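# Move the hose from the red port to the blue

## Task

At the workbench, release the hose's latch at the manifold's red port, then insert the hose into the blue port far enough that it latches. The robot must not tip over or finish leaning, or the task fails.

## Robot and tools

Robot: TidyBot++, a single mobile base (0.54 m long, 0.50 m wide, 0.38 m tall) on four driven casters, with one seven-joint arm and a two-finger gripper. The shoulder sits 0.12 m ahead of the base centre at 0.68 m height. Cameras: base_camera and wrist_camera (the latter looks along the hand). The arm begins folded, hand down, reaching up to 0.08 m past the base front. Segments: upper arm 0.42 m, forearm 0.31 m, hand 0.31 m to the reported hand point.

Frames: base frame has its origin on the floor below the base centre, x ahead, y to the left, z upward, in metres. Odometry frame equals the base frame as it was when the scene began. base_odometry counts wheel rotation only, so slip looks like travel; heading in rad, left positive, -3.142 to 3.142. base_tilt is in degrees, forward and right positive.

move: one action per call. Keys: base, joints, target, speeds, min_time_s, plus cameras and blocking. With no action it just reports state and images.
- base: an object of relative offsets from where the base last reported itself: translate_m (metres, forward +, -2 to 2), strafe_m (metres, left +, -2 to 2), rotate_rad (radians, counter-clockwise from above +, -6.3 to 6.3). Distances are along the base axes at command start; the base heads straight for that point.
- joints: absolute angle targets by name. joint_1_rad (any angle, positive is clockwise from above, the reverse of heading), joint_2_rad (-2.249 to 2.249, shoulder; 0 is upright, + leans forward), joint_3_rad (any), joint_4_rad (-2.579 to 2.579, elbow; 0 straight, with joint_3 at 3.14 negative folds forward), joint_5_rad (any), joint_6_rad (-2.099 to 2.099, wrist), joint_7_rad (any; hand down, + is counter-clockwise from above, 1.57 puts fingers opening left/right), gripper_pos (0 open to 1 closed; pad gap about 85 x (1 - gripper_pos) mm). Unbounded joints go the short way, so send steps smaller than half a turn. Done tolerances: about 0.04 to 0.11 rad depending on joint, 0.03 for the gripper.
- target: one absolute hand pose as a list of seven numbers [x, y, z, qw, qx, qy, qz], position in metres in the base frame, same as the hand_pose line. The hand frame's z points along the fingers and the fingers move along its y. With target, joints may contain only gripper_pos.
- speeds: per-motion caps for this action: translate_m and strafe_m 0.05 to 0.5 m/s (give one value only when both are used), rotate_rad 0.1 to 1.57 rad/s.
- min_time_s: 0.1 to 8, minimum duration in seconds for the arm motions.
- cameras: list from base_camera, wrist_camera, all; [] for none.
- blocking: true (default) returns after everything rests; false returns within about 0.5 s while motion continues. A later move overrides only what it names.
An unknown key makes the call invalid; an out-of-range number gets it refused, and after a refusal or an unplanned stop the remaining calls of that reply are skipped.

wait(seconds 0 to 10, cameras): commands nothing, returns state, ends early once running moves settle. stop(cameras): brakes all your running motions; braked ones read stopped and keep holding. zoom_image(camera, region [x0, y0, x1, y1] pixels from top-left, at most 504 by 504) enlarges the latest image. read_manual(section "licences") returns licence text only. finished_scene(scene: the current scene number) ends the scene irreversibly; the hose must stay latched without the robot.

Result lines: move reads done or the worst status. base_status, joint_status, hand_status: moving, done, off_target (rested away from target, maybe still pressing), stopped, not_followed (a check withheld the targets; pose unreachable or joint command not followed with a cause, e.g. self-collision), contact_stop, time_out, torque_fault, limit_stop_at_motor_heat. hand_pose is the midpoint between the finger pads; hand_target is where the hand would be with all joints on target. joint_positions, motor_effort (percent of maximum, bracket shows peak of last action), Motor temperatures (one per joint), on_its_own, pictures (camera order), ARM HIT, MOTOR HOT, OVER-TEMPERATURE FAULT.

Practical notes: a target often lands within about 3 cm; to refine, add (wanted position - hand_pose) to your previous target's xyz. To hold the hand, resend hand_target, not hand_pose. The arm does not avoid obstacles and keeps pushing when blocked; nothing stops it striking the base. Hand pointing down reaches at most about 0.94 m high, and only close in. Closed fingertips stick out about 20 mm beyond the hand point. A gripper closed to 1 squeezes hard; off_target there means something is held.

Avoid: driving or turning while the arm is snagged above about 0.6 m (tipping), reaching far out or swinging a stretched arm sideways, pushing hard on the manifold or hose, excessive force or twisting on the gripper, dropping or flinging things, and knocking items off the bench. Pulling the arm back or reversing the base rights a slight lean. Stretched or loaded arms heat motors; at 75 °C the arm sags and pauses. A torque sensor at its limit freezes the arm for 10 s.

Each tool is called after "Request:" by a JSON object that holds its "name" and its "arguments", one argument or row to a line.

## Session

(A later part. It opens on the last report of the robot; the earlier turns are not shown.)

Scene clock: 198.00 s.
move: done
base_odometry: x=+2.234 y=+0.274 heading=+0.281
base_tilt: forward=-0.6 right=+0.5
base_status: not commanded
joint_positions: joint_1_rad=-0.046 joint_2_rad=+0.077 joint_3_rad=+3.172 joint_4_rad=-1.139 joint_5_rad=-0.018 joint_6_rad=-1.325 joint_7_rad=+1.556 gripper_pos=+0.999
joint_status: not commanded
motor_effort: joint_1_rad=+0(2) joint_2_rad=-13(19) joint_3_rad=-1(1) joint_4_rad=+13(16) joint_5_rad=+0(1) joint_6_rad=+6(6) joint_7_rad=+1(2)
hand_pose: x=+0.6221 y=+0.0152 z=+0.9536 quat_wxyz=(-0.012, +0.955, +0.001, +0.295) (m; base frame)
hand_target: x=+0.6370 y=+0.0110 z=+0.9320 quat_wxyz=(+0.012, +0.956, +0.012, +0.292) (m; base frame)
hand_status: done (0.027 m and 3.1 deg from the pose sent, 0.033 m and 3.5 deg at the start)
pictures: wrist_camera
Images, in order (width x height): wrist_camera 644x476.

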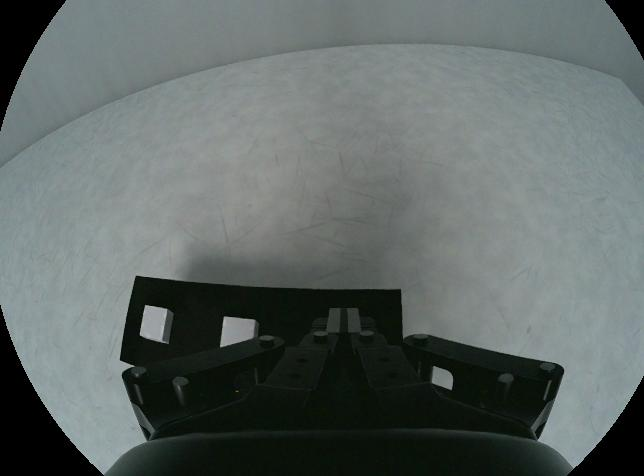

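Request:
{"name": "move", "arguments": {
  "target": [0.63, 0.011, 0.907, 0.012, 0.956, 0.012, 0.292],
  "min_time_s": 0.8,
  "cameras": ["wrist_camera"]
}}

Request:
{"name": "move", "arguments": {
  "target": [0.60, 0.011, 1.02, 0.012, 0.956, 0.012, 0.292],
  "min_time_s": 1,
  "cameras": ["wrist_camera"]
}}

Request:
{"name": "zoom_image", "arguments": {
  "camera": "wrist_camera",
  "region": [150, 220, 400, 380]
}}

Scene clock: 204.20 s.
move: done
base_odometry: x=+2.234 y=+0.274 heading=+0.281
base_tilt: forward=-0.6 right=+0.5
base_status: not commanded
joint_positions: joint_1_rad=-0.046 joint_2_rad=+0.025 joint_3_rad=+3.170 joint_4_rad=-1.237 joint_5_rad=-0.015 joint_6_rad=-1.216 joint_7_rad=+1.556 gripper_pos=+0.999
joint_status: not commanded
motor_effort: joint_1_rad=+1(2) joint_2_rad=-8(13) joint_3_rad=-1(1) joint_4_rad=+10(13) joint_5_rad=-1(2) joint_6_rad=+4(6) joint_7_rad=+1(2)
hand_pose: x=+0.6208 y=+0.0150 z=+0.9527 quat_wxyz=(-0.012, +0.945, +0.002, +0.326) (m; base frame)
hand_target: x=+0.6300 y=+0.0110 z=+0.9070 quat_wxyz=(+0.012, +0.956, +0.012, +0.292) (m; base frame)
hand_status: done (0.047 m and 5.0 deg from the pose sent, 0.047 m and 3.1 deg at the start)
pictures: wrist_camera
Images, in order (width x height): wrist_camera 644x476.

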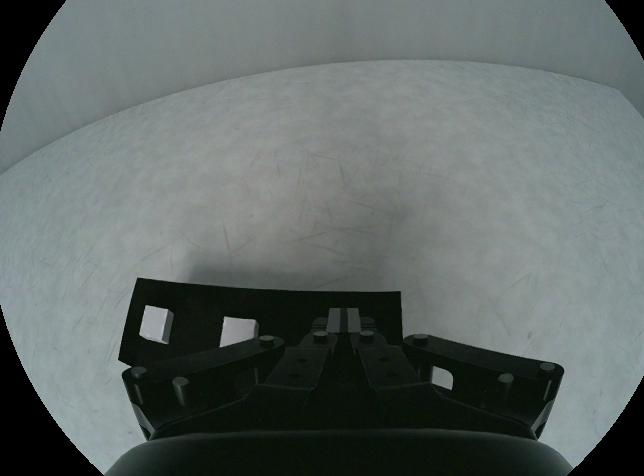

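Scene clock: 205.83 s.
move: done
base_odometry: x=+2.234 y=+0.274 heading=+0.281
base_tilt: forward=-0.6 right=+0.5
base_status: not commanded
joint_positions: joint_1_rad=-0.049 joint_2_rad=+0.093 joint_3_rad=+3.170 joint_4_rad=-0.883 joint_5_rad=-0.015 joint_6_rad=-1.527 joint_7_rad=+1.556 gripper_pos=+0.999
joint_status: not commanded
motor_effort: joint_1_rad=+0(2) joint_2_rad=-17(21) joint_3_rad=-1(1) joint_4_rad=+15(17) joint_5_rad=-1(2) joint_6_rad=+7(7) joint_7_rad=+1(2)
hand_pose: x=+0.6041 y=+0.0170 z=+1.0267 quat_wxyz=(-0.011, +0.949, +0.005, +0.314) (m; base frame)
hand_target: x=+0.6000 y=+0.0110 z=+1.0200 quat_wxyz=(+0.012, +0.956, +0.012, +0.292) (m; base frame)
hand_status: done (0.010 m and 3.8 deg from the pose sent, 0.071 m and 5.0 deg at the start)
pictures: wrist_camera
Images, in order (width x height): wrist_camera 644x476.

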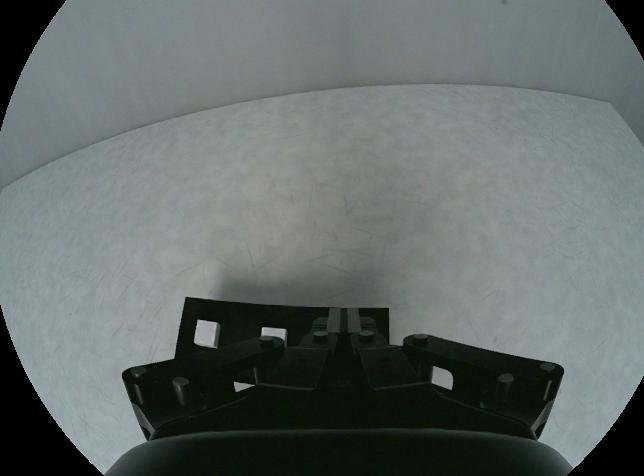

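Scaled by 2.016.

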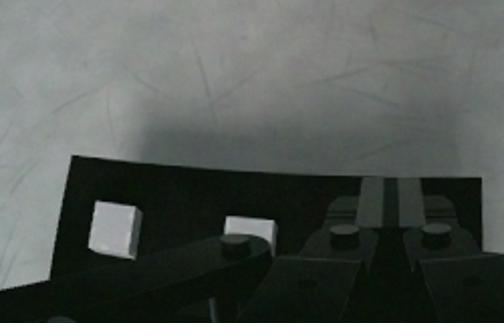

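Request:
{"name": "move", "arguments": {
  "target": [0.42, 0.0, 1.04, 0.009, 0.90, 0.012, 0.43],
  "min_time_s": 1.5,
  "cameras": ["wrist_camera"]
}}

Request:
{"name": "zoom_image", "arguments": {
  "camera": "wrist_camera",
  "region": [220, 180, 420, 340]
}}

Scene clock: 210.70 s.
move: done
base_odometry: x=+2.234 y=+0.274 heading=+0.281
base_tilt: forward=-0.6 right=+0.5
base_status: not commanded
joint_positions: joint_1_rad=-0.023 joint_2_rad=-0.482 joint_3_rad=+3.162 joint_4_rad=-1.424 joint_5_rad=-0.015 joint_6_rad=-1.366 joint_7_rad=+1.556 gripper_pos=+0.999
joint_status: not commanded
motor_effort: joint_1_rad=+1(1) joint_2_rad=-1(19) joint_3_rad=-1(2) joint_4_rad=+15(16) joint_5_rad=-1(2) joint_6_rad=+8(9) joint_7_rad=+1(2)
hand_pose: x=+0.4088 y=+0.0039 z=+1.0303 quat_wxyz=(-0.016, +0.914, -0.005, +0.404) (m; base frame)
hand_target: x=+0.4200 y=+0.0000 z=+1.0400 quat_wxyz=(+0.009, +0.902, +0.012, +0.431) (m; base frame)
hand_status: done (0.015 m and 4.8 deg from the pose sent, 0.185 m and 14.7 deg at the start)
pictures: wrist_camera
Images, in order (width x height): wrist_camera 644x476.

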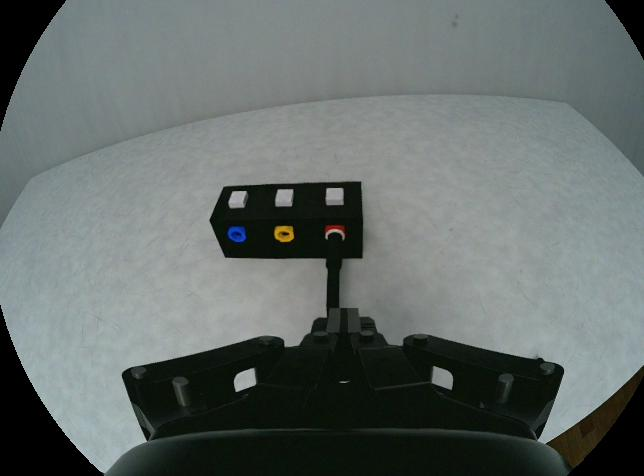

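Scaled by 2.520.

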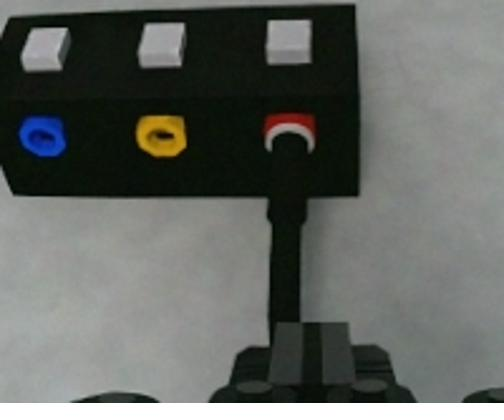

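Request:
{"name": "move", "arguments": {
  "target": [0.53, 0.010, 0.965, 0.009, 0.887, 0.012, 0.462],
  "joints": {"gripper_pos": 0.3},
  "min_time_s": 1.5,
  "cameras": ["wrist_camera"]
}}

Request:
{"name": "zoom_image", "arguments": {
  "camera": "wrist_camera",
  "region": [220, 180, 460, 372]
}}

Scene clock: 232.37 s.
move: done
base_odometry: x=+2.234 y=+0.274 heading=+0.281
base_tilt: forward=-0.6 right=+0.5
base_status: not commanded
joint_positions: joint_1_rad=-0.013 joint_2_rad=-0.376 joint_3_rad=+3.128 joint_4_rad=-1.703 joint_5_rad=-0.015 joint_6_rad=-0.901 joint_7_rad=+1.556 gripper_pos=+0.300
joint_status: all done
motor_effort: joint_1_rad=+1(2) joint_2_rad=-6(8) joint_3_rad=-1(1) joint_4_rad=+18(19) joint_5_rad=+0(1) joint_6_rad=+9(9) joint_7_rad=+1(2)
hand_pose: x=+0.5157 y=+0.0165 z=+0.9592 quat_wxyz=(-0.014, +0.897, +0.005, +0.441) (m; base frame)
hand_target: x=+0.5300 y=+0.0100 z=+0.9650 quat_wxyz=(+0.009, +0.887, +0.012, +0.462) (m; base frame)
hand_status: done (0.017 m and 3.8 deg from the pose sent, 0.138 m and 8.1 deg at the start)
pictures: wrist_camera
Images, in order (width x height): wrist_camera 644x476.

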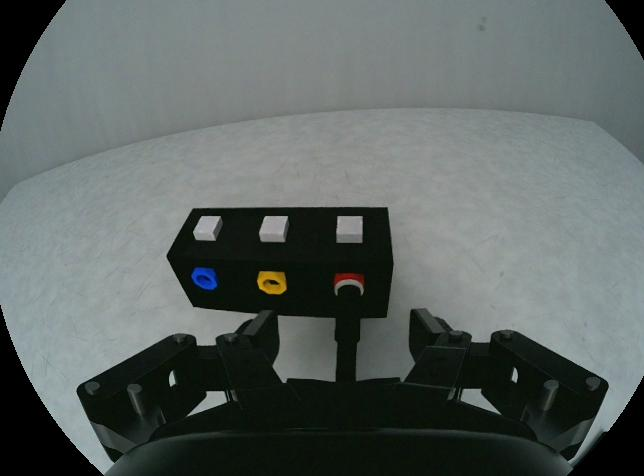

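Scaled by 2.100.

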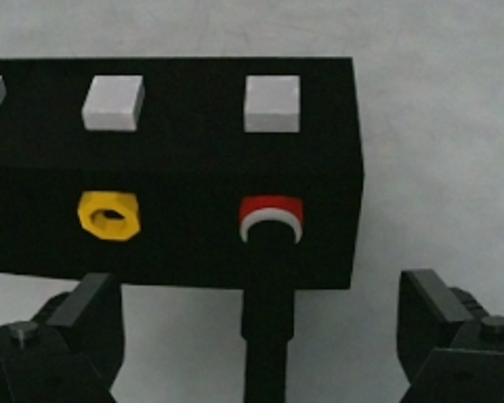

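Request:
{"name": "move", "arguments": {
  "target": [0.588, 0.007, 0.913, 0.009, 0.887, 0.012, 0.462],
  "min_time_s": 1.5,
  "cameras": ["wrist_camera"]
}}

Request:
{"name": "zoom_image", "arguments": {
  "camera": "wrist_camera",
  "region": [220, 210, 460, 402]
}}

Scene clock: 241.17 s.
move: done
base_odometry: x=+2.234 y=+0.274 heading=+0.281
base_tilt: forward=-0.6 right=+0.5
base_status: not commanded
joint_positions: joint_1_rad=-0.013 joint_2_rad=-0.257 joint_3_rad=+3.128 joint_4_rad=-1.792 joint_5_rad=-0.015 joint_6_rad=-0.683 joint_7_rad=+1.556 gripper_pos=+0.300
joint_status: not commanded
motor_effort: joint_1_rad=+0(2) joint_2_rad=-10(11) joint_3_rad=-1(1) joint_4_rad=+19(19) joint_5_rad=+1(1) joint_6_rad=+8(9) joint_7_rad=+1(2)
hand_pose: x=+0.5741 y=+0.0169 z=+0.9119 quat_wxyz=(-0.014, +0.895, +0.003, +0.445) (m; base frame)
hand_target: x=+0.5880 y=+0.0070 z=+0.9130 quat_wxyz=(+0.009, +0.887, +0.012, +0.462) (m; base frame)
hand_status: done (0.017 m and 3.6 deg from the pose sent, 0.086 m and 3.8 deg at the start)
pictures: wrist_camera
Images, in order (width x height): wrist_camera 644x476.

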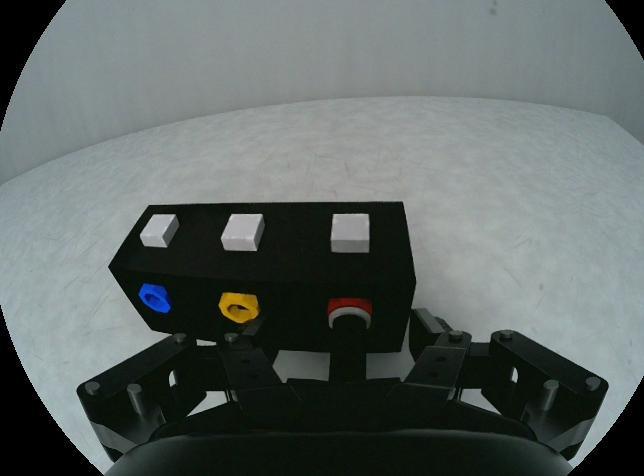

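Scaled by 2.100.

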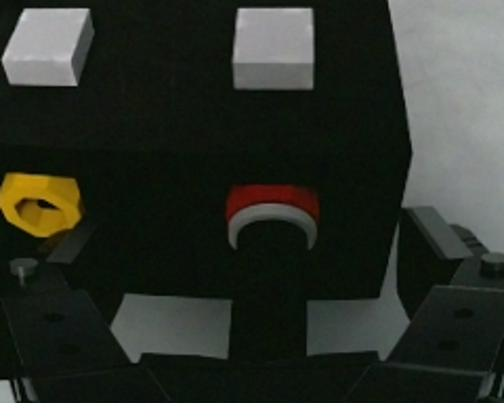

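Request:
{"name": "move", "arguments": {
  "joints": {"gripper_pos": 0.86},
  "cameras": ["wrist_camera"]
}}

Request:
{"name": "zoom_image", "arguments": {
  "camera": "wrist_camera",
  "region": [220, 210, 460, 402]
}}

Scene clock: 244.60 s.
move: done
base_odometry: x=+2.234 y=+0.273 heading=+0.281
base_tilt: forward=-0.6 right=+0.5
base_status: not commanded
joint_positions: joint_1_rad=-0.007 joint_2_rad=-0.258 joint_3_rad=+3.126 joint_4_rad=-1.793 joint_5_rad=-0.010 joint_6_rad=-0.682 joint_7_rad=+1.556 gripper_pos=+0.838
joint_status: all done
motor_effort: joint_1_rad=+0(5) joint_2_rad=-8(10) joint_3_rad=-2(6) joint_4_rad=+18(19) joint_5_rad=-1(4) joint_6_rad=+10(12) joint_7_rad=+2(2)
hand_pose: x=+0.5739 y=+0.0144 z=+0.9124 quat_wxyz=(-0.011, +0.895, +0.002, +0.446) (m; base frame)
hand_target: x=+0.5880 y=+0.0070 z=+0.9130 quat_wxyz=(+0.009, +0.887, +0.012, +0.462) (m; base frame)
hand_status: not commanded
pictures: wrist_camera
Images, in order (width x height): wrist_camera 644x476.

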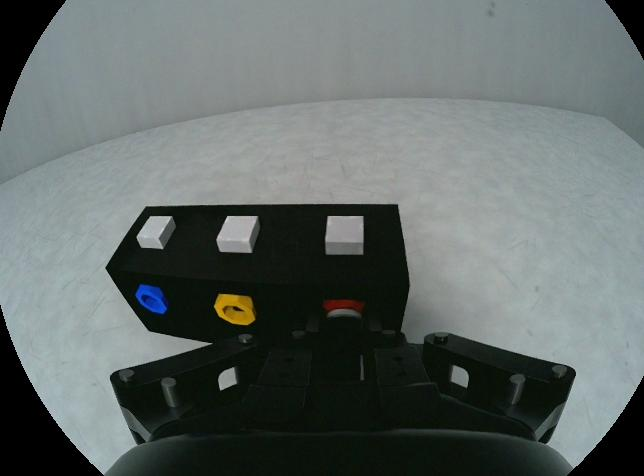

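Scaled by 2.100.

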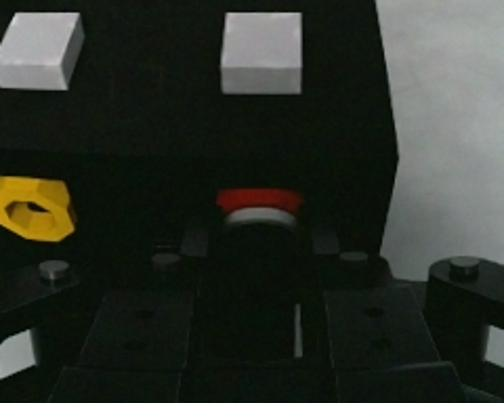

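Request:
{"name": "move", "arguments": {
  "joints": {"gripper_pos": 0.93},
  "target": [0.56, 0.007, 0.913, 0.009, 0.887, 0.012, 0.462],
  "min_time_s": 1.5,
  "cameras": ["wrist_camera"]
}}

Request:
{"name": "zoom_image", "arguments": {
  "camera": "wrist_camera",
  "region": [220, 210, 460, 402]
}}

Scene clock: 251.23 s.
move: off_target
base_odometry: x=+2.234 y=+0.273 heading=+0.281
base_tilt: forward=-0.6 right=+0.5
base_status: not commanded
joint_positions: joint_1_rad=-0.007 joint_2_rad=-0.269 joint_3_rad=+3.126 joint_4_rad=-1.815 joint_5_rad=-0.010 joint_6_rad=-0.653 joint_7_rad=+1.556 gripper_pos=+0.844
joint_status: gripper_pos off_target (ended at +0.844, target +0.930)
motor_effort: joint_1_rad=+1(2) joint_2_rad=-13(14) joint_3_rad=-1(1) joint_4_rad=+15(18) joint_5_rad=+1(1) joint_6_rad=+2(10) joint_7_rad=+2(2)
hand_pose: x=+0.5730 y=+0.0141 z=+0.9122 quat_wxyz=(-0.011, +0.891, +0.002, +0.454) (m; base frame)
hand_target: x=+0.5600 y=+0.0070 z=+0.9130 quat_wxyz=(+0.009, +0.887, +0.012, +0.462) (m; base frame)
hand_status: done (0.015 m and 2.7 deg from the pose sent, 0.016 m and 3.3 deg at the start)
pictures: wrist_camera
Images, in order (width x height): wrist_camera 644x476.

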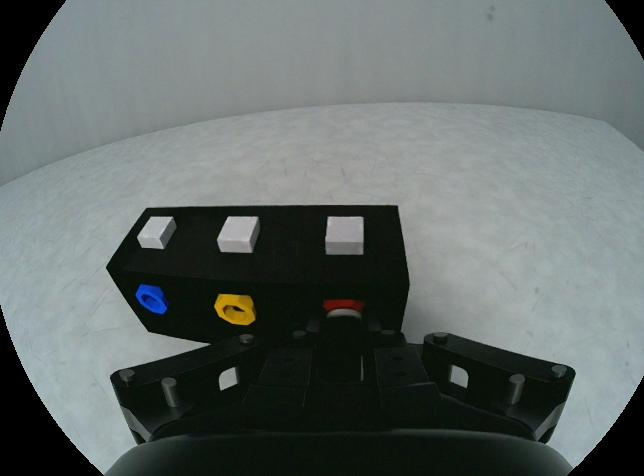

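Scaled by 2.100.

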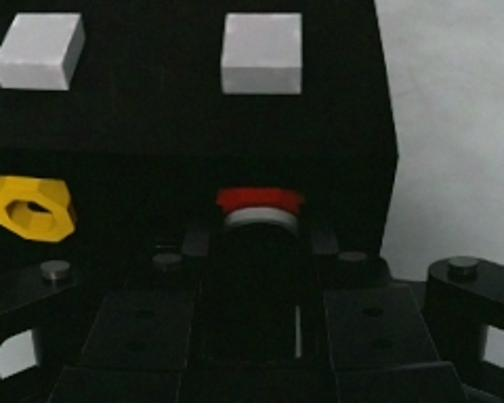

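Pull a bit more.

Request:
{"name": "move", "arguments": {
  "target": [0.535, 0.007, 0.913, 0.009, 0.887, 0.012, 0.462],
  "min_time_s": 1.5,
  "cameras": ["wrist_camera"]
}}

Request:
{"name": "move", "arguments": {
  "target": [0.51, 0.007, 0.913, 0.009, 0.887, 0.012, 0.462],
  "min_time_s": 1.5,
  "cameras": ["wrist_camera"]
}}

Request:
{"name": "zoom_image", "arguments": {
  "camera": "wrist_camera",
  "region": [220, 210, 460, 402]
}}

Scene clock: 256.93 s.
move: done
base_odometry: x=+2.234 y=+0.274 heading=+0.281
base_tilt: forward=-0.6 right=+0.5
base_status: not commanded
joint_positions: joint_1_rad=-0.007 joint_2_rad=-0.279 joint_3_rad=+3.126 joint_4_rad=-1.834 joint_5_rad=-0.010 joint_6_rad=-0.628 joint_7_rad=+1.556 gripper_pos=+0.845
joint_status: not commanded
motor_effort: joint_1_rad=+0(1) joint_2_rad=-21(22) joint_3_rad=-2(2) joint_4_rad=+13(15) joint_5_rad=-1(1) joint_6_rad=-5(5) joint_7_rad=+1(2)
hand_pose: x=+0.5719 y=+0.0140 z=+0.9121 quat_wxyz=(-0.011, +0.887, +0.002, +0.461) (m; base frame)
hand_target: x=+0.5350 y=+0.0070 z=+0.9130 quat_wxyz=(+0.009, +0.887, +0.012, +0.462) (m; base frame)
hand_status: done (0.038 m and 2.5 deg from the pose sent, 0.039 m and 2.7 deg at the start)
pictures: wrist_camera
Images, in order (width x height): wrist_camera 644x476.

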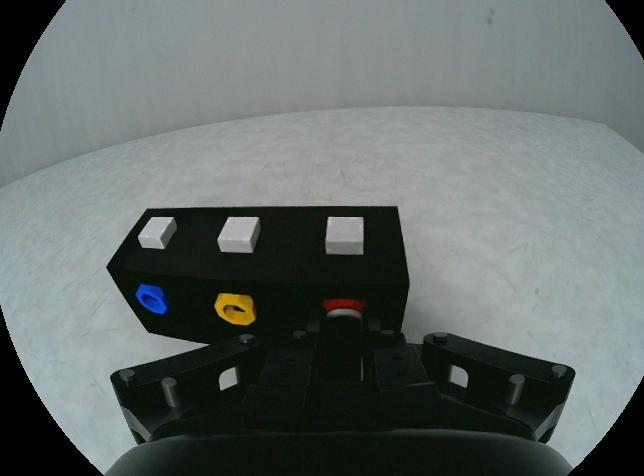

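Scene clock: 258.73 s.
move: off_target
base_odometry: x=+2.235 y=+0.274 heading=+0.282
base_tilt: forward=-0.5 right=+0.5
base_status: not commanded
joint_positions: joint_1_rad=-0.006 joint_2_rad=-0.299 joint_3_rad=+3.126 joint_4_rad=-1.852 joint_5_rad=-0.010 joint_6_rad=-0.612 joint_7_rad=+1.556 gripper_pos=+0.870
joint_status: not commanded
motor_effort: joint_1_rad=+1(1) joint_2_rad=-29(30) joint_3_rad=-1(3) joint_4_rad=+11(13) joint_5_rad=+0(1) joint_6_rad=-12(14) joint_7_rad=+2(2)
hand_pose: x=+0.5671 y=+0.0135 z=+0.9150 quat_wxyz=(-0.011, +0.883, +0.002, +0.469) (m; base frame)
hand_target: x=+0.5100 y=+0.0070 z=+0.9130 quat_wxyz=(+0.009, +0.887, +0.012, +0.462) (m; base frame)
hand_status: off_target (0.058 m and 2.7 deg from the pose sent, 0.062 m and 2.5 deg at the start)
pictures: wrist_camera
Images, in order (width x height): wrist_camera 644x476.

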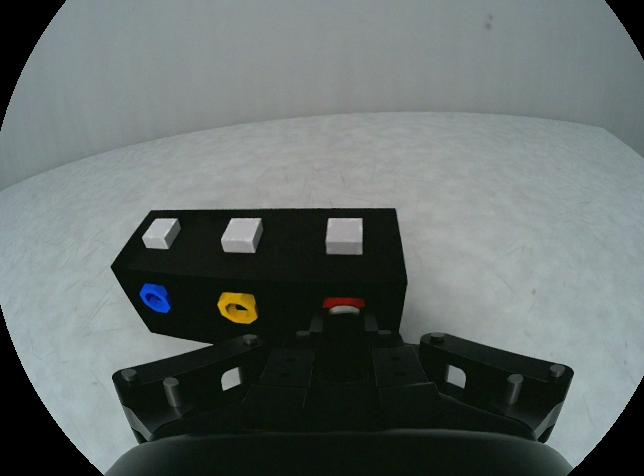

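Scaled by 2.100.

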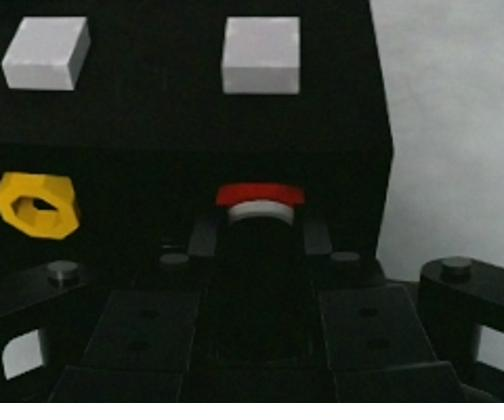

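Request:
{"name": "move", "arguments": {
  "target": [0.575, 0.007, 0.915, 0.009, 0.887, 0.012, 0.462],
  "min_time_s": 0.7
}}

Request:
{"name": "move", "arguments": {
  "joints": {"gripper_pos": 0.4}
}}

Request:
{"name": "move", "arguments": {
  "target": [0.50, 0.010, 0.99, 0.009, 0.887, 0.012, 0.462],
  "joints": {"gripper_pos": 1.0},
  "min_time_s": 1,
  "cameras": ["wrist_camera"]
}}

Request:
{"name": "zoom_image", "arguments": {
  "camera": "wrist_camera",
  "region": [220, 210, 460, 402]
}}

Request:
{"name": "move", "arguments": {
  "target": [0.62, 0.009, 0.985, 0.012, 0.956, 0.012, 0.292],
  "min_time_s": 1,
  "cameras": ["wrist_camera"]
}}

Request:
{"name": "zoom_image", "arguments": {
  "camera": "wrist_camera",
  "region": [220, 210, 460, 402]
}}

Scene clock: 285.63 s.
move: done
base_odometry: x=+2.235 y=+0.274 heading=+0.282
base_tilt: forward=-0.6 right=+0.5
base_status: not commanded
joint_positions: joint_1_rad=-0.006 joint_2_rad=-0.292 joint_3_rad=+3.126 joint_4_rad=-1.848 joint_5_rad=-0.010 joint_6_rad=-0.611 joint_7_rad=+1.556 gripper_pos=+0.870
joint_status: not commanded
motor_effort: joint_1_rad=+2(2) joint_2_rad=-10(29) joint_3_rad=+1(1) joint_4_rad=+17(17) joint_5_rad=+0(1) joint_6_rad=+6(13) joint_7_rad=+2(2)
hand_pose: x=+0.5695 y=+0.0135 z=+0.9144 quat_wxyz=(-0.011, +0.884, +0.002, +0.468) (m; base frame)
hand_target: x=+0.5750 y=+0.0070 z=+0.9150 quat_wxyz=(+0.009, +0.887, +0.012, +0.462) (m; base frame)
hand_status: done (0.009 m and 2.7 deg from the pose sent, 0.010 m and 2.7 deg at the start)
pictures: none

Scene clock: 286.47 s.
move: done
base_odometry: x=+2.234 y=+0.274 heading=+0.282
base_tilt: forward=-0.6 right=+0.5
base_status: not commanded
joint_positions: joint_1_rad=-0.006 joint_2_rad=-0.291 joint_3_rad=+3.126 joint_4_rad=-1.848 joint_5_rad=-0.010 joint_6_rad=-0.611 joint_7_rad=+1.556 gripper_pos=+0.400
joint_status: all done
motor_effort: joint_1_rad=+1(2) joint_2_rad=-10(11) joint_3_rad=-1(1) joint_4_rad=+19(19) joint_5_rad=+0(1) joint_6_rad=+9(9) joint_7_rad=+1(2)
hand_pose: x=+0.5698 y=+0.0135 z=+0.9141 quat_wxyz=(-0.011, +0.884, +0.002, +0.468) (m; base frame)
hand_target: x=+0.5750 y=+0.0070 z=+0.9150 quat_wxyz=(+0.009, +0.887, +0.012, +0.462) (m; base frame)
hand_status: not commanded
pictures: none

Scene clock: 288.10 s.
move: done
base_odometry: x=+2.234 y=+0.274 heading=+0.282
base_tilt: forward=-0.6 right=+0.5
base_status: not commanded
joint_positions: joint_1_rad=-0.006 joint_2_rad=-0.415 joint_3_rad=+3.126 joint_4_rad=-1.688 joint_5_rad=-0.010 joint_6_rad=-0.890 joint_7_rad=+1.556 gripper_pos=+0.999
joint_status: all done
motor_effort: joint_1_rad=+0(1) joint_2_rad=-5(11) joint_3_rad=-1(1) joint_4_rad=+17(19) joint_5_rad=+0(1) joint_6_rad=+9(9) joint_7_rad=+1(2)
hand_pose: x=+0.5078 y=+0.0135 z=+0.9853 quat_wxyz=(-0.010, +0.883, +0.003, +0.470) (m; base frame)
hand_target: x=+0.5000 y=+0.0100 z=+0.9900 quat_wxyz=(+0.009, +0.887, +0.012, +0.462) (m; base frame)
hand_status: done (0.010 m and 2.6 deg from the pose sent, 0.103 m and 2.6 deg at the start)
pictures: wrist_camera
Images, in order (width x height): wrist_camera 644x476.

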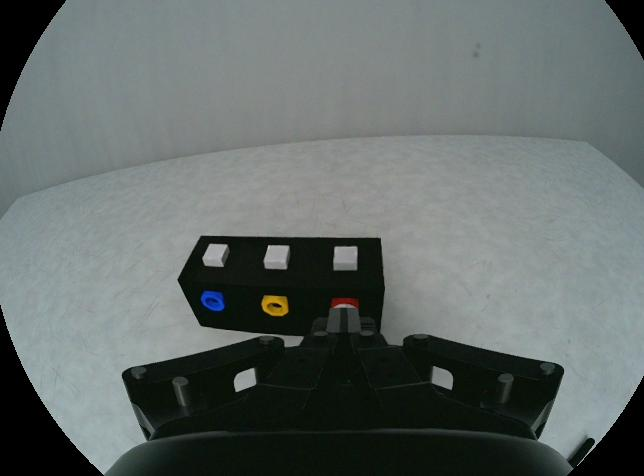

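Scaled by 2.100.

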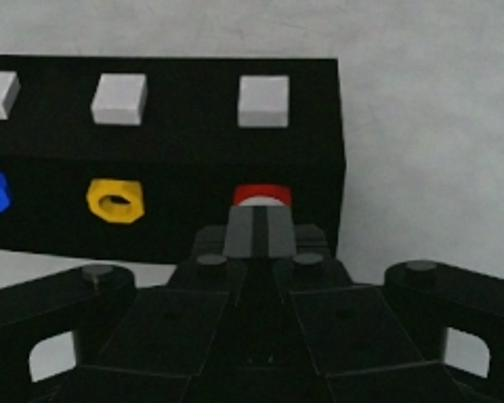

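Scene clock: 290.33 s.
move: done
base_odometry: x=+2.234 y=+0.274 heading=+0.282
base_tilt: forward=-0.6 right=+0.5
base_status: not commanded
joint_positions: joint_1_rad=-0.039 joint_2_rad=+0.090 joint_3_rad=+3.141 joint_4_rad=-1.020 joint_5_rad=-0.010 joint_6_rad=-1.398 joint_7_rad=+1.556 gripper_pos=+0.999
joint_status: not commanded
motor_effort: joint_1_rad=+1(2) joint_2_rad=-19(20) joint_3_rad=-1(2) joint_4_rad=+16(18) joint_5_rad=-1(1) joint_6_rad=+7(9) joint_7_rad=+1(2)
hand_pose: x=+0.6222 y=+0.0241 z=+0.9897 quat_wxyz=(-0.013, +0.950, +0.013, +0.311) (m; base frame)
hand_target: x=+0.6200 y=+0.0090 z=+0.9850 quat_wxyz=(+0.012, +0.956, +0.012, +0.292) (m; base frame)
hand_status: done (0.016 m and 3.7 deg from the pose sent, 0.112 m and 22.3 deg at the start)
pictures: wrist_camera
Images, in order (width x height): wrist_camera 644x476.

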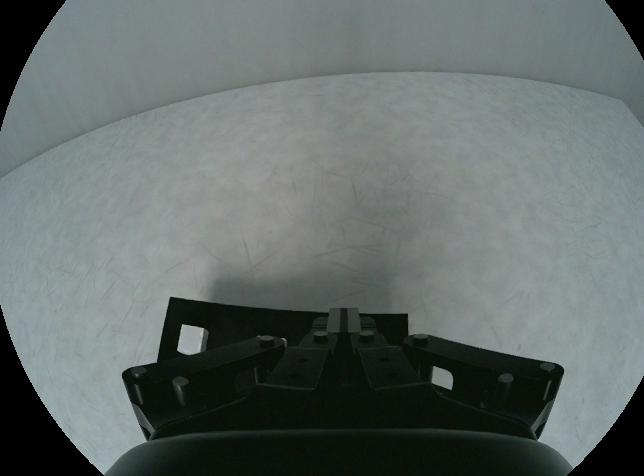

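Scaled by 2.100.

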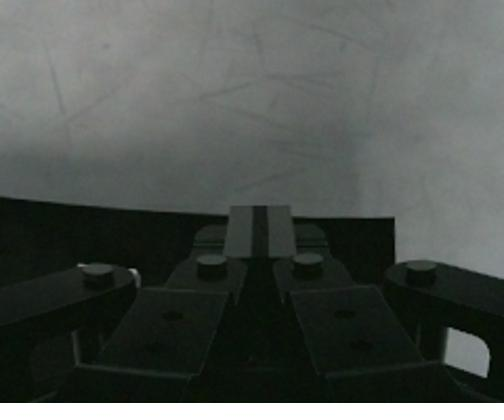

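Request:
{"name": "move", "arguments": {
  "target": [0.615, 0.0, 0.975, 0.012, 0.962, 0.012, 0.272],
  "min_time_s": 0.8,
  "cameras": ["wrist_camera"]
}}

Request:
{"name": "zoom_image", "arguments": {
  "camera": "wrist_camera",
  "region": [220, 210, 460, 402]
}}

Scene clock: 295.50 s.
move: done
base_odometry: x=+2.234 y=+0.274 heading=+0.282
base_tilt: forward=-0.6 right=+0.5
base_status: not commanded
joint_positions: joint_1_rad=-0.039 joint_2_rad=+0.094 joint_3_rad=+3.151 joint_4_rad=-1.018 joint_5_rad=-0.010 joint_6_rad=-1.431 joint_7_rad=+1.556 gripper_pos=+0.999
joint_status: not commanded
motor_effort: joint_1_rad=+1(1) joint_2_rad=-18(19) joint_3_rad=-1(1) joint_4_rad=+16(16) joint_5_rad=-1(1) joint_6_rad=+6(7) joint_7_rad=+1(2)
hand_pose: x=+0.6154 y=+0.0196 z=+0.9828 quat_wxyz=(-0.011, +0.956, +0.008, +0.295) (m; base frame)
hand_target: x=+0.6150 y=+0.0000 z=+0.9750 quat_wxyz=(+0.012, +0.962, +0.012, +0.272) (m; base frame)
hand_status: done (0.021 m and 3.8 deg from the pose sent, 0.029 m and 5.5 deg at the start)
pictures: wrist_camera
Images, in order (width x height): wrist_camera 644x476.

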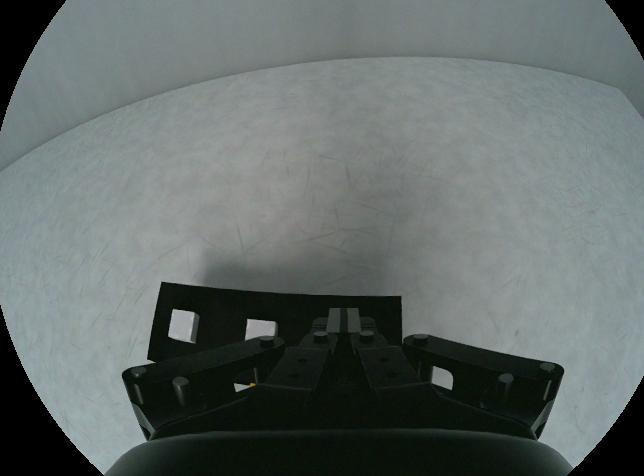

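Scaled by 2.100.

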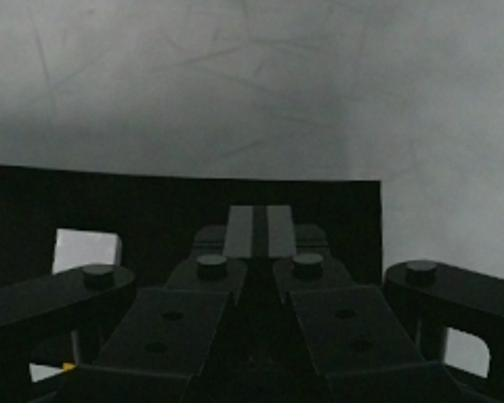

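Request:
{"name": "move", "arguments": {
  "target": [0.605, -0.005, 0.962, 0.012, 0.962, 0.012, 0.272],
  "min_time_s": 0.8,
  "cameras": ["wrist_camera"]
}}

Request:
{"name": "zoom_image", "arguments": {
  "camera": "wrist_camera",
  "region": [220, 210, 460, 402]
}}

Scene clock: 301.73 s.
move: done
base_odometry: x=+2.234 y=+0.274 heading=+0.282
base_tilt: forward=-0.6 right=+0.5
base_status: not commanded
joint_positions: joint_1_rad=-0.038 joint_2_rad=+0.093 joint_3_rad=+3.152 joint_4_rad=-1.064 joint_5_rad=-0.010 joint_6_rad=-1.432 joint_7_rad=+1.556 gripper_pos=+0.999
joint_status: not commanded
motor_effort: joint_1_rad=+0(2) joint_2_rad=-19(20) joint_3_rad=-1(2) joint_4_rad=+16(17) joint_5_rad=+0(1) joint_6_rad=+6(7) joint_7_rad=+1(2)
hand_pose: x=+0.6091 y=+0.0184 z=+0.9620 quat_wxyz=(-0.010, +0.962, +0.007, +0.273) (m; base frame)
hand_target: x=+0.6050 y=-0.0050 z=+0.9620 quat_wxyz=(+0.012, +0.962, +0.012, +0.272) (m; base frame)
hand_status: done (0.024 m and 2.6 deg from the pose sent, 0.034 m and 3.8 deg at the start)
pictures: wrist_camera
Images, in order (width x height): wrist_camera 644x476.

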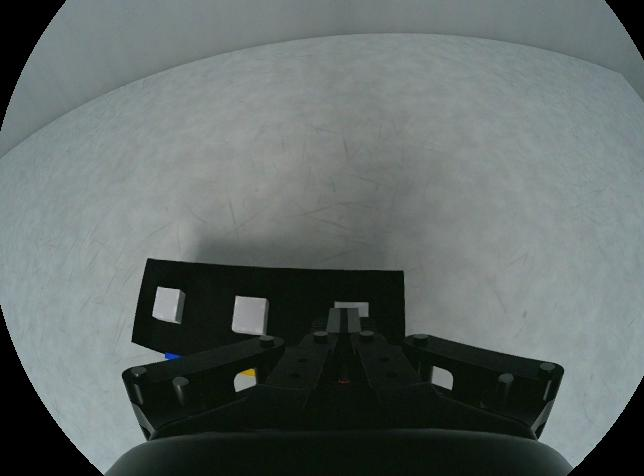

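Scaled by 2.100.

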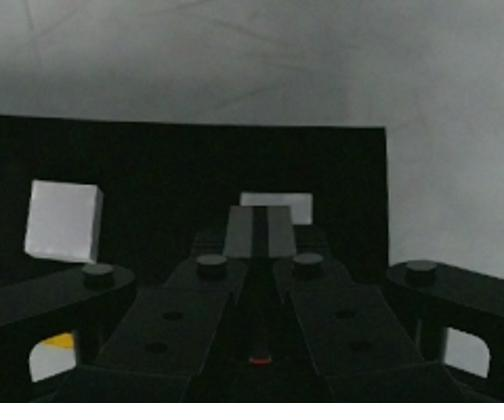

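Request:
{"name": "move", "arguments": {
  "target": [0.612, -0.015, 0.942, 0.012, 0.962, 0.012, 0.272],
  "min_time_s": 0.8,
  "cameras": ["wrist_camera"]
}}

Request:
{"name": "zoom_image", "arguments": {
  "camera": "wrist_camera",
  "region": [220, 210, 460, 402]
}}

Request:
{"name": "move", "arguments": {
  "target": [0.612, -0.015, 0.92, 0.012, 0.962, 0.012, 0.272],
  "min_time_s": 0.8,
  "cameras": ["wrist_camera"]
}}

Request:
{"name": "zoom_image", "arguments": {
  "camera": "wrist_camera",
  "region": [120, 210, 460, 402]
}}

Scene clock: 308.27 s.
move: done
base_odometry: x=+2.234 y=+0.274 heading=+0.282
base_tilt: forward=-0.6 right=+0.5
base_status: not commanded
joint_positions: joint_1_rad=-0.023 joint_2_rad=+0.078 joint_3_rad=+3.156 joint_4_rad=-1.119 joint_5_rad=-0.010 joint_6_rad=-1.413 joint_7_rad=+1.575 gripper_pos=+0.999
joint_status: not commanded
motor_effort: joint_1_rad=+0(3) joint_2_rad=-16(19) joint_3_rad=+0(1) joint_4_rad=+14(16) joint_5_rad=+1(2) joint_6_rad=+5(6) joint_7_rad=+1(2)
hand_pose: x=+0.6023 y=+0.0087 z=+0.9480 quat_wxyz=(-0.005, +0.965, +0.007, +0.263) (m; base frame)
hand_target: x=+0.6120 y=-0.0150 z=+0.9420 quat_wxyz=(+0.012, +0.962, +0.012, +0.272) (m; base frame)
hand_status: done (0.026 m and 2.3 deg from the pose sent, 0.039 m and 2.6 deg at the start)
pictures: wrist_camera
Images, in order (width x height): wrist_camera 644x476.

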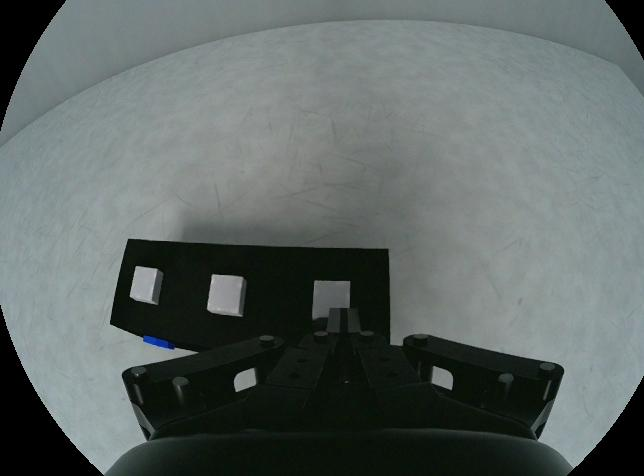

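Scaled by 2.100.

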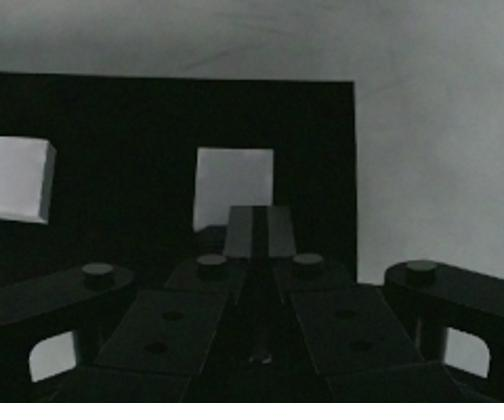

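Scene clock: 309.37 s.
move: done
base_odometry: x=+2.234 y=+0.274 heading=+0.282
base_tilt: forward=-0.6 right=+0.5
base_status: not commanded
joint_positions: joint_1_rad=-0.023 joint_2_rad=+0.037 joint_3_rad=+3.156 joint_4_rad=-1.193 joint_5_rad=-0.010 joint_6_rad=-1.331 joint_7_rad=+1.575 gripper_pos=+0.999
joint_status: not commanded
motor_effort: joint_1_rad=+2(3) joint_2_rad=-11(15) joint_3_rad=+0(1) joint_4_rad=+12(14) joint_5_rad=+1(3) joint_6_rad=+4(5) joint_7_rad=+2(2)
hand_pose: x=+0.6017 y=+0.0084 z=+0.9468 quat_wxyz=(-0.005, +0.958, +0.006, +0.286) (m; base frame)
hand_target: x=+0.6120 y=-0.0150 z=+0.9200 quat_wxyz=(+0.012, +0.962, +0.012, +0.272) (m; base frame)
hand_status: done (0.037 m and 2.6 deg from the pose sent, 0.038 m and 2.3 deg at the start)
pictures: wrist_camera
Images, in order (width x height): wrist_camera 644x476.

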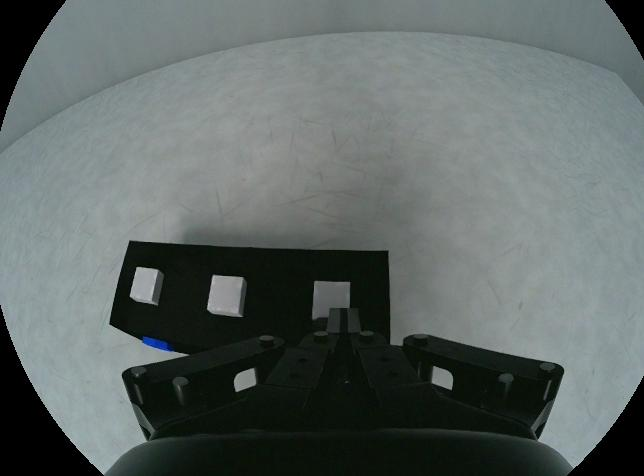

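Scaled by 1.482.

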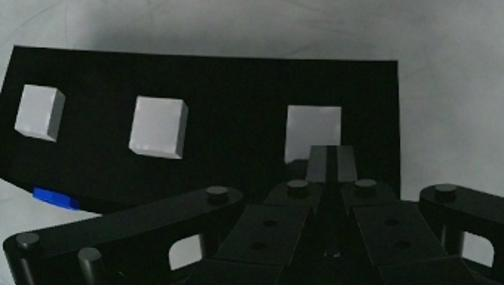

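Request:
{"name": "move", "arguments": {
  "target": [0.625, -0.012, 0.975, 0.012, 0.962, 0.012, 0.272],
  "min_time_s": 0.8,
  "cameras": ["wrist_camera"]
}}

Request:
{"name": "zoom_image", "arguments": {
  "camera": "wrist_camera",
  "region": [120, 210, 460, 402]
}}

Request:
{"name": "move", "arguments": {
  "target": [0.625, -0.012, 0.94, 0.012, 0.962, 0.012, 0.272],
  "min_time_s": 0.8,
  "cameras": ["wrist_camera"]
}}

Request:
{"name": "zoom_image", "arguments": {
  "camera": "wrist_camera",
  "region": [120, 210, 460, 402]
}}

Scene clock: 316.03 s.
move: done
base_odometry: x=+2.234 y=+0.274 heading=+0.282
base_tilt: forward=-0.6 right=+0.5
base_status: not commanded
joint_positions: joint_1_rad=-0.020 joint_2_rad=+0.124 joint_3_rad=+3.164 joint_4_rad=-0.985 joint_5_rad=-0.010 joint_6_rad=-1.437 joint_7_rad=+1.575 gripper_pos=+0.999
joint_status: not commanded
motor_effort: joint_1_rad=+1(3) joint_2_rad=-19(21) joint_3_rad=-1(2) joint_4_rad=+16(17) joint_5_rad=+0(2) joint_6_rad=+7(8) joint_7_rad=+2(2)
hand_pose: x=+0.6274 y=+0.0041 z=+0.9817 quat_wxyz=(-0.003, +0.956, +0.002, +0.294) (m; base frame)
hand_target: x=+0.6250 y=-0.0120 z=+0.9750 quat_wxyz=(+0.012, +0.962, +0.012, +0.272) (m; base frame)
hand_status: done (0.018 m and 3.3 deg from the pose sent, 0.042 m and 2.6 deg at the start)
pictures: wrist_camera
Images, in order (width x height): wrist_camera 644x476.

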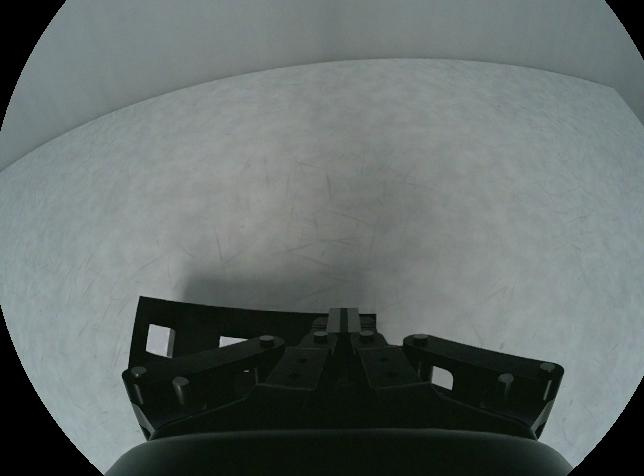

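Scaled by 1.482.

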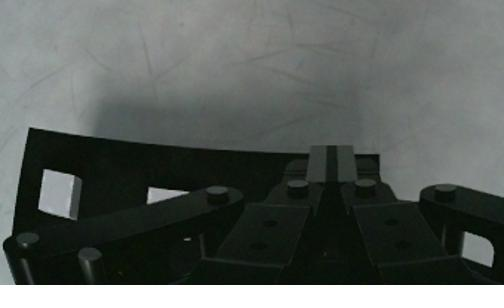

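Scene clock: 317.13 s.
move: done
base_odometry: x=+2.234 y=+0.274 heading=+0.282
base_tilt: forward=-0.6 right=+0.5
base_status: not commanded
joint_positions: joint_1_rad=-0.020 joint_2_rad=+0.100 joint_3_rad=+3.164 joint_4_rad=-1.088 joint_5_rad=-0.010 joint_6_rad=-1.397 joint_7_rad=+1.575 gripper_pos=+0.999
joint_status: not commanded
motor_effort: joint_1_rad=+1(2) joint_2_rad=-16(19) joint_3_rad=-1(2) joint_4_rad=+13(16) joint_5_rad=+0(1) joint_6_rad=+4(7) joint_7_rad=+1(2)
hand_pose: x=+0.6172 y=+0.0039 z=+0.9540 quat_wxyz=(-0.003, +0.961, +0.002, +0.275) (m; base frame)
hand_target: x=+0.6250 y=-0.0120 z=+0.9400 quat_wxyz=(+0.012, +0.962, +0.012, +0.272) (m; base frame)
hand_status: done (0.023 m and 2.1 deg from the pose sent, 0.045 m and 3.3 deg at the start)
pictures: wrist_camera
Images, in order (width x height): wrist_camera 644x476.

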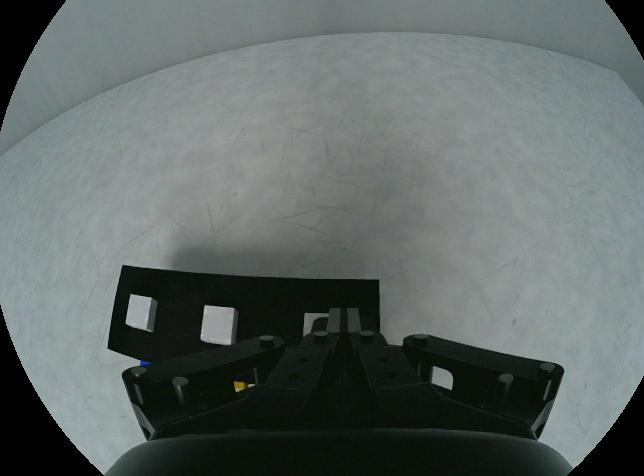

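Scaled by 1.482.

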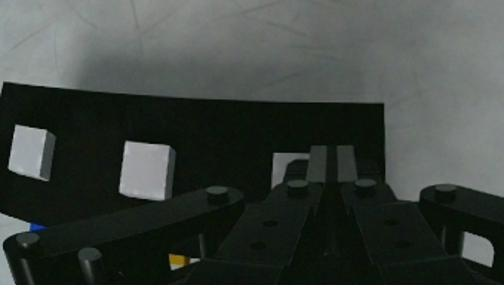

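Request:
{"name": "move", "arguments": {
  "target": [0.617, 0.003, 0.965, 0.012, 0.962, 0.012, 0.272],
  "min_time_s": 0.8,
  "cameras": ["wrist_camera"]
}}

Request:
{"name": "zoom_image", "arguments": {
  "camera": "wrist_camera",
  "region": [120, 210, 460, 402]
}}

Scene clock: 323.00 s.
move: done
base_odometry: x=+2.234 y=+0.274 heading=+0.282
base_tilt: forward=-0.6 right=+0.5
base_status: not commanded
joint_positions: joint_1_rad=-0.028 joint_2_rad=+0.100 joint_3_rad=+3.164 joint_4_rad=-1.058 joint_5_rad=-0.010 joint_6_rad=-1.408 joint_7_rad=+1.575 gripper_pos=+0.999
joint_status: not commanded
motor_effort: joint_1_rad=+1(1) joint_2_rad=-19(20) joint_3_rad=-1(2) joint_4_rad=+16(16) joint_5_rad=-1(2) joint_6_rad=+6(7) joint_7_rad=+1(2)
hand_pose: x=+0.6186 y=+0.0079 z=+0.9657 quat_wxyz=(-0.004, +0.959, +0.006, +0.284) (m; base frame)
hand_target: x=+0.6170 y=+0.0030 z=+0.9650 quat_wxyz=(+0.012, +0.962, +0.012, +0.272) (m; base frame)
hand_status: done (0.005 m and 2.4 deg from the pose sent, 0.011 m and 2.1 deg at the start)
pictures: wrist_camera
Images, in order (width x height): wrist_camera 644x476.

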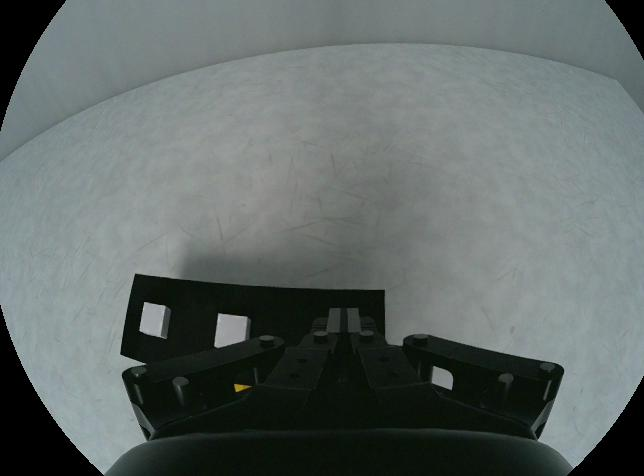

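Scaled by 1.482.

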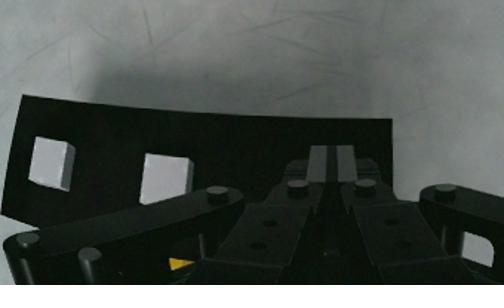

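Request:
{"name": "move", "arguments": {
  "target": [0.609, 0.014, 0.965, 0.012, 0.962, 0.012, 0.272],
  "min_time_s": 0.8
}}

Request:
{"name": "move", "arguments": {
  "target": [0.618, 0.014, 0.945, 0.012, 0.962, 0.012, 0.272],
  "min_time_s": 0.8,
  "cameras": ["wrist_camera"]
}}

Request:
{"name": "zoom_image", "arguments": {
  "camera": "wrist_camera",
  "region": [120, 210, 460, 402]
}}

Scene clock: 330.30 s.
move: done
base_odometry: x=+2.234 y=+0.274 heading=+0.282
base_tilt: forward=-0.6 right=+0.5
base_status: not commanded
joint_positions: joint_1_rad=-0.050 joint_2_rad=+0.100 joint_3_rad=+3.164 joint_4_rad=-1.058 joint_5_rad=-0.009 joint_6_rad=-1.408 joint_7_rad=+1.575 gripper_pos=+0.999
joint_status: not commanded
motor_effort: joint_1_rad=+1(2) joint_2_rad=-19(19) joint_3_rad=-1(2) joint_4_rad=+16(16) joint_5_rad=+0(1) joint_6_rad=+6(7) joint_7_rad=+1(2)
hand_pose: x=+0.6183 y=+0.0188 z=+0.9657 quat_wxyz=(-0.007, +0.959, +0.016, +0.284) (m; base frame)
hand_target: x=+0.6090 y=+0.0140 z=+0.9650 quat_wxyz=(+0.012, +0.962, +0.012, +0.272) (m; base frame)
hand_status: done (0.010 m and 2.6 deg from the pose sent, 0.011 m and 2.4 deg at the start)
pictures: none

Scene clock: 331.40 s.
move: done
base_odometry: x=+2.234 y=+0.274 heading=+0.282
base_tilt: forward=-0.6 right=+0.5
base_status: not commanded
joint_positions: joint_1_rad=-0.050 joint_2_rad=+0.097 joint_3_rad=+3.164 joint_4_rad=-1.087 joint_5_rad=-0.009 joint_6_rad=-1.404 joint_7_rad=+1.575 gripper_pos=+0.999
joint_status: not commanded
motor_effort: joint_1_rad=+1(2) joint_2_rad=-17(19) joint_3_rad=-1(2) joint_4_rad=+14(16) joint_5_rad=-1(1) joint_6_rad=+4(7) joint_7_rad=+1(2)
hand_pose: x=+0.6144 y=+0.0186 z=+0.9541 quat_wxyz=(-0.007, +0.962, +0.016, +0.273) (m; base frame)
hand_target: x=+0.6180 y=+0.0140 z=+0.9450 quat_wxyz=(+0.012, +0.962, +0.012, +0.272) (m; base frame)
hand_status: done (0.011 m and 2.2 deg from the pose sent, 0.021 m and 2.6 deg at the start)
pictures: wrist_camera
Images, in order (width x height): wrist_camera 644x476.

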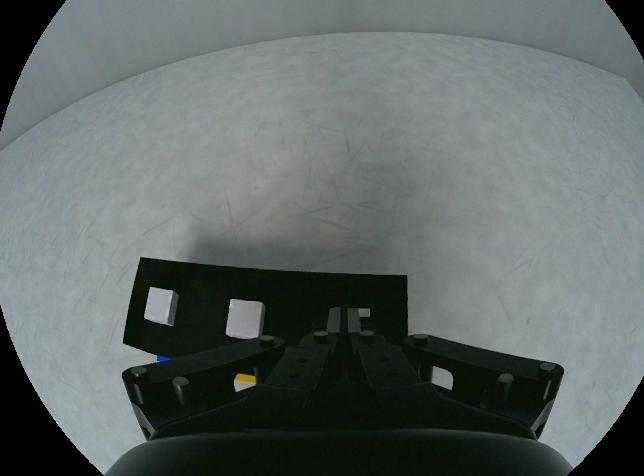

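Scaled by 1.482.

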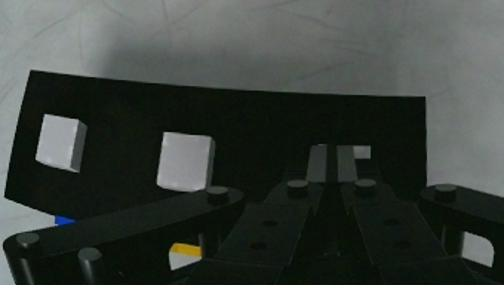

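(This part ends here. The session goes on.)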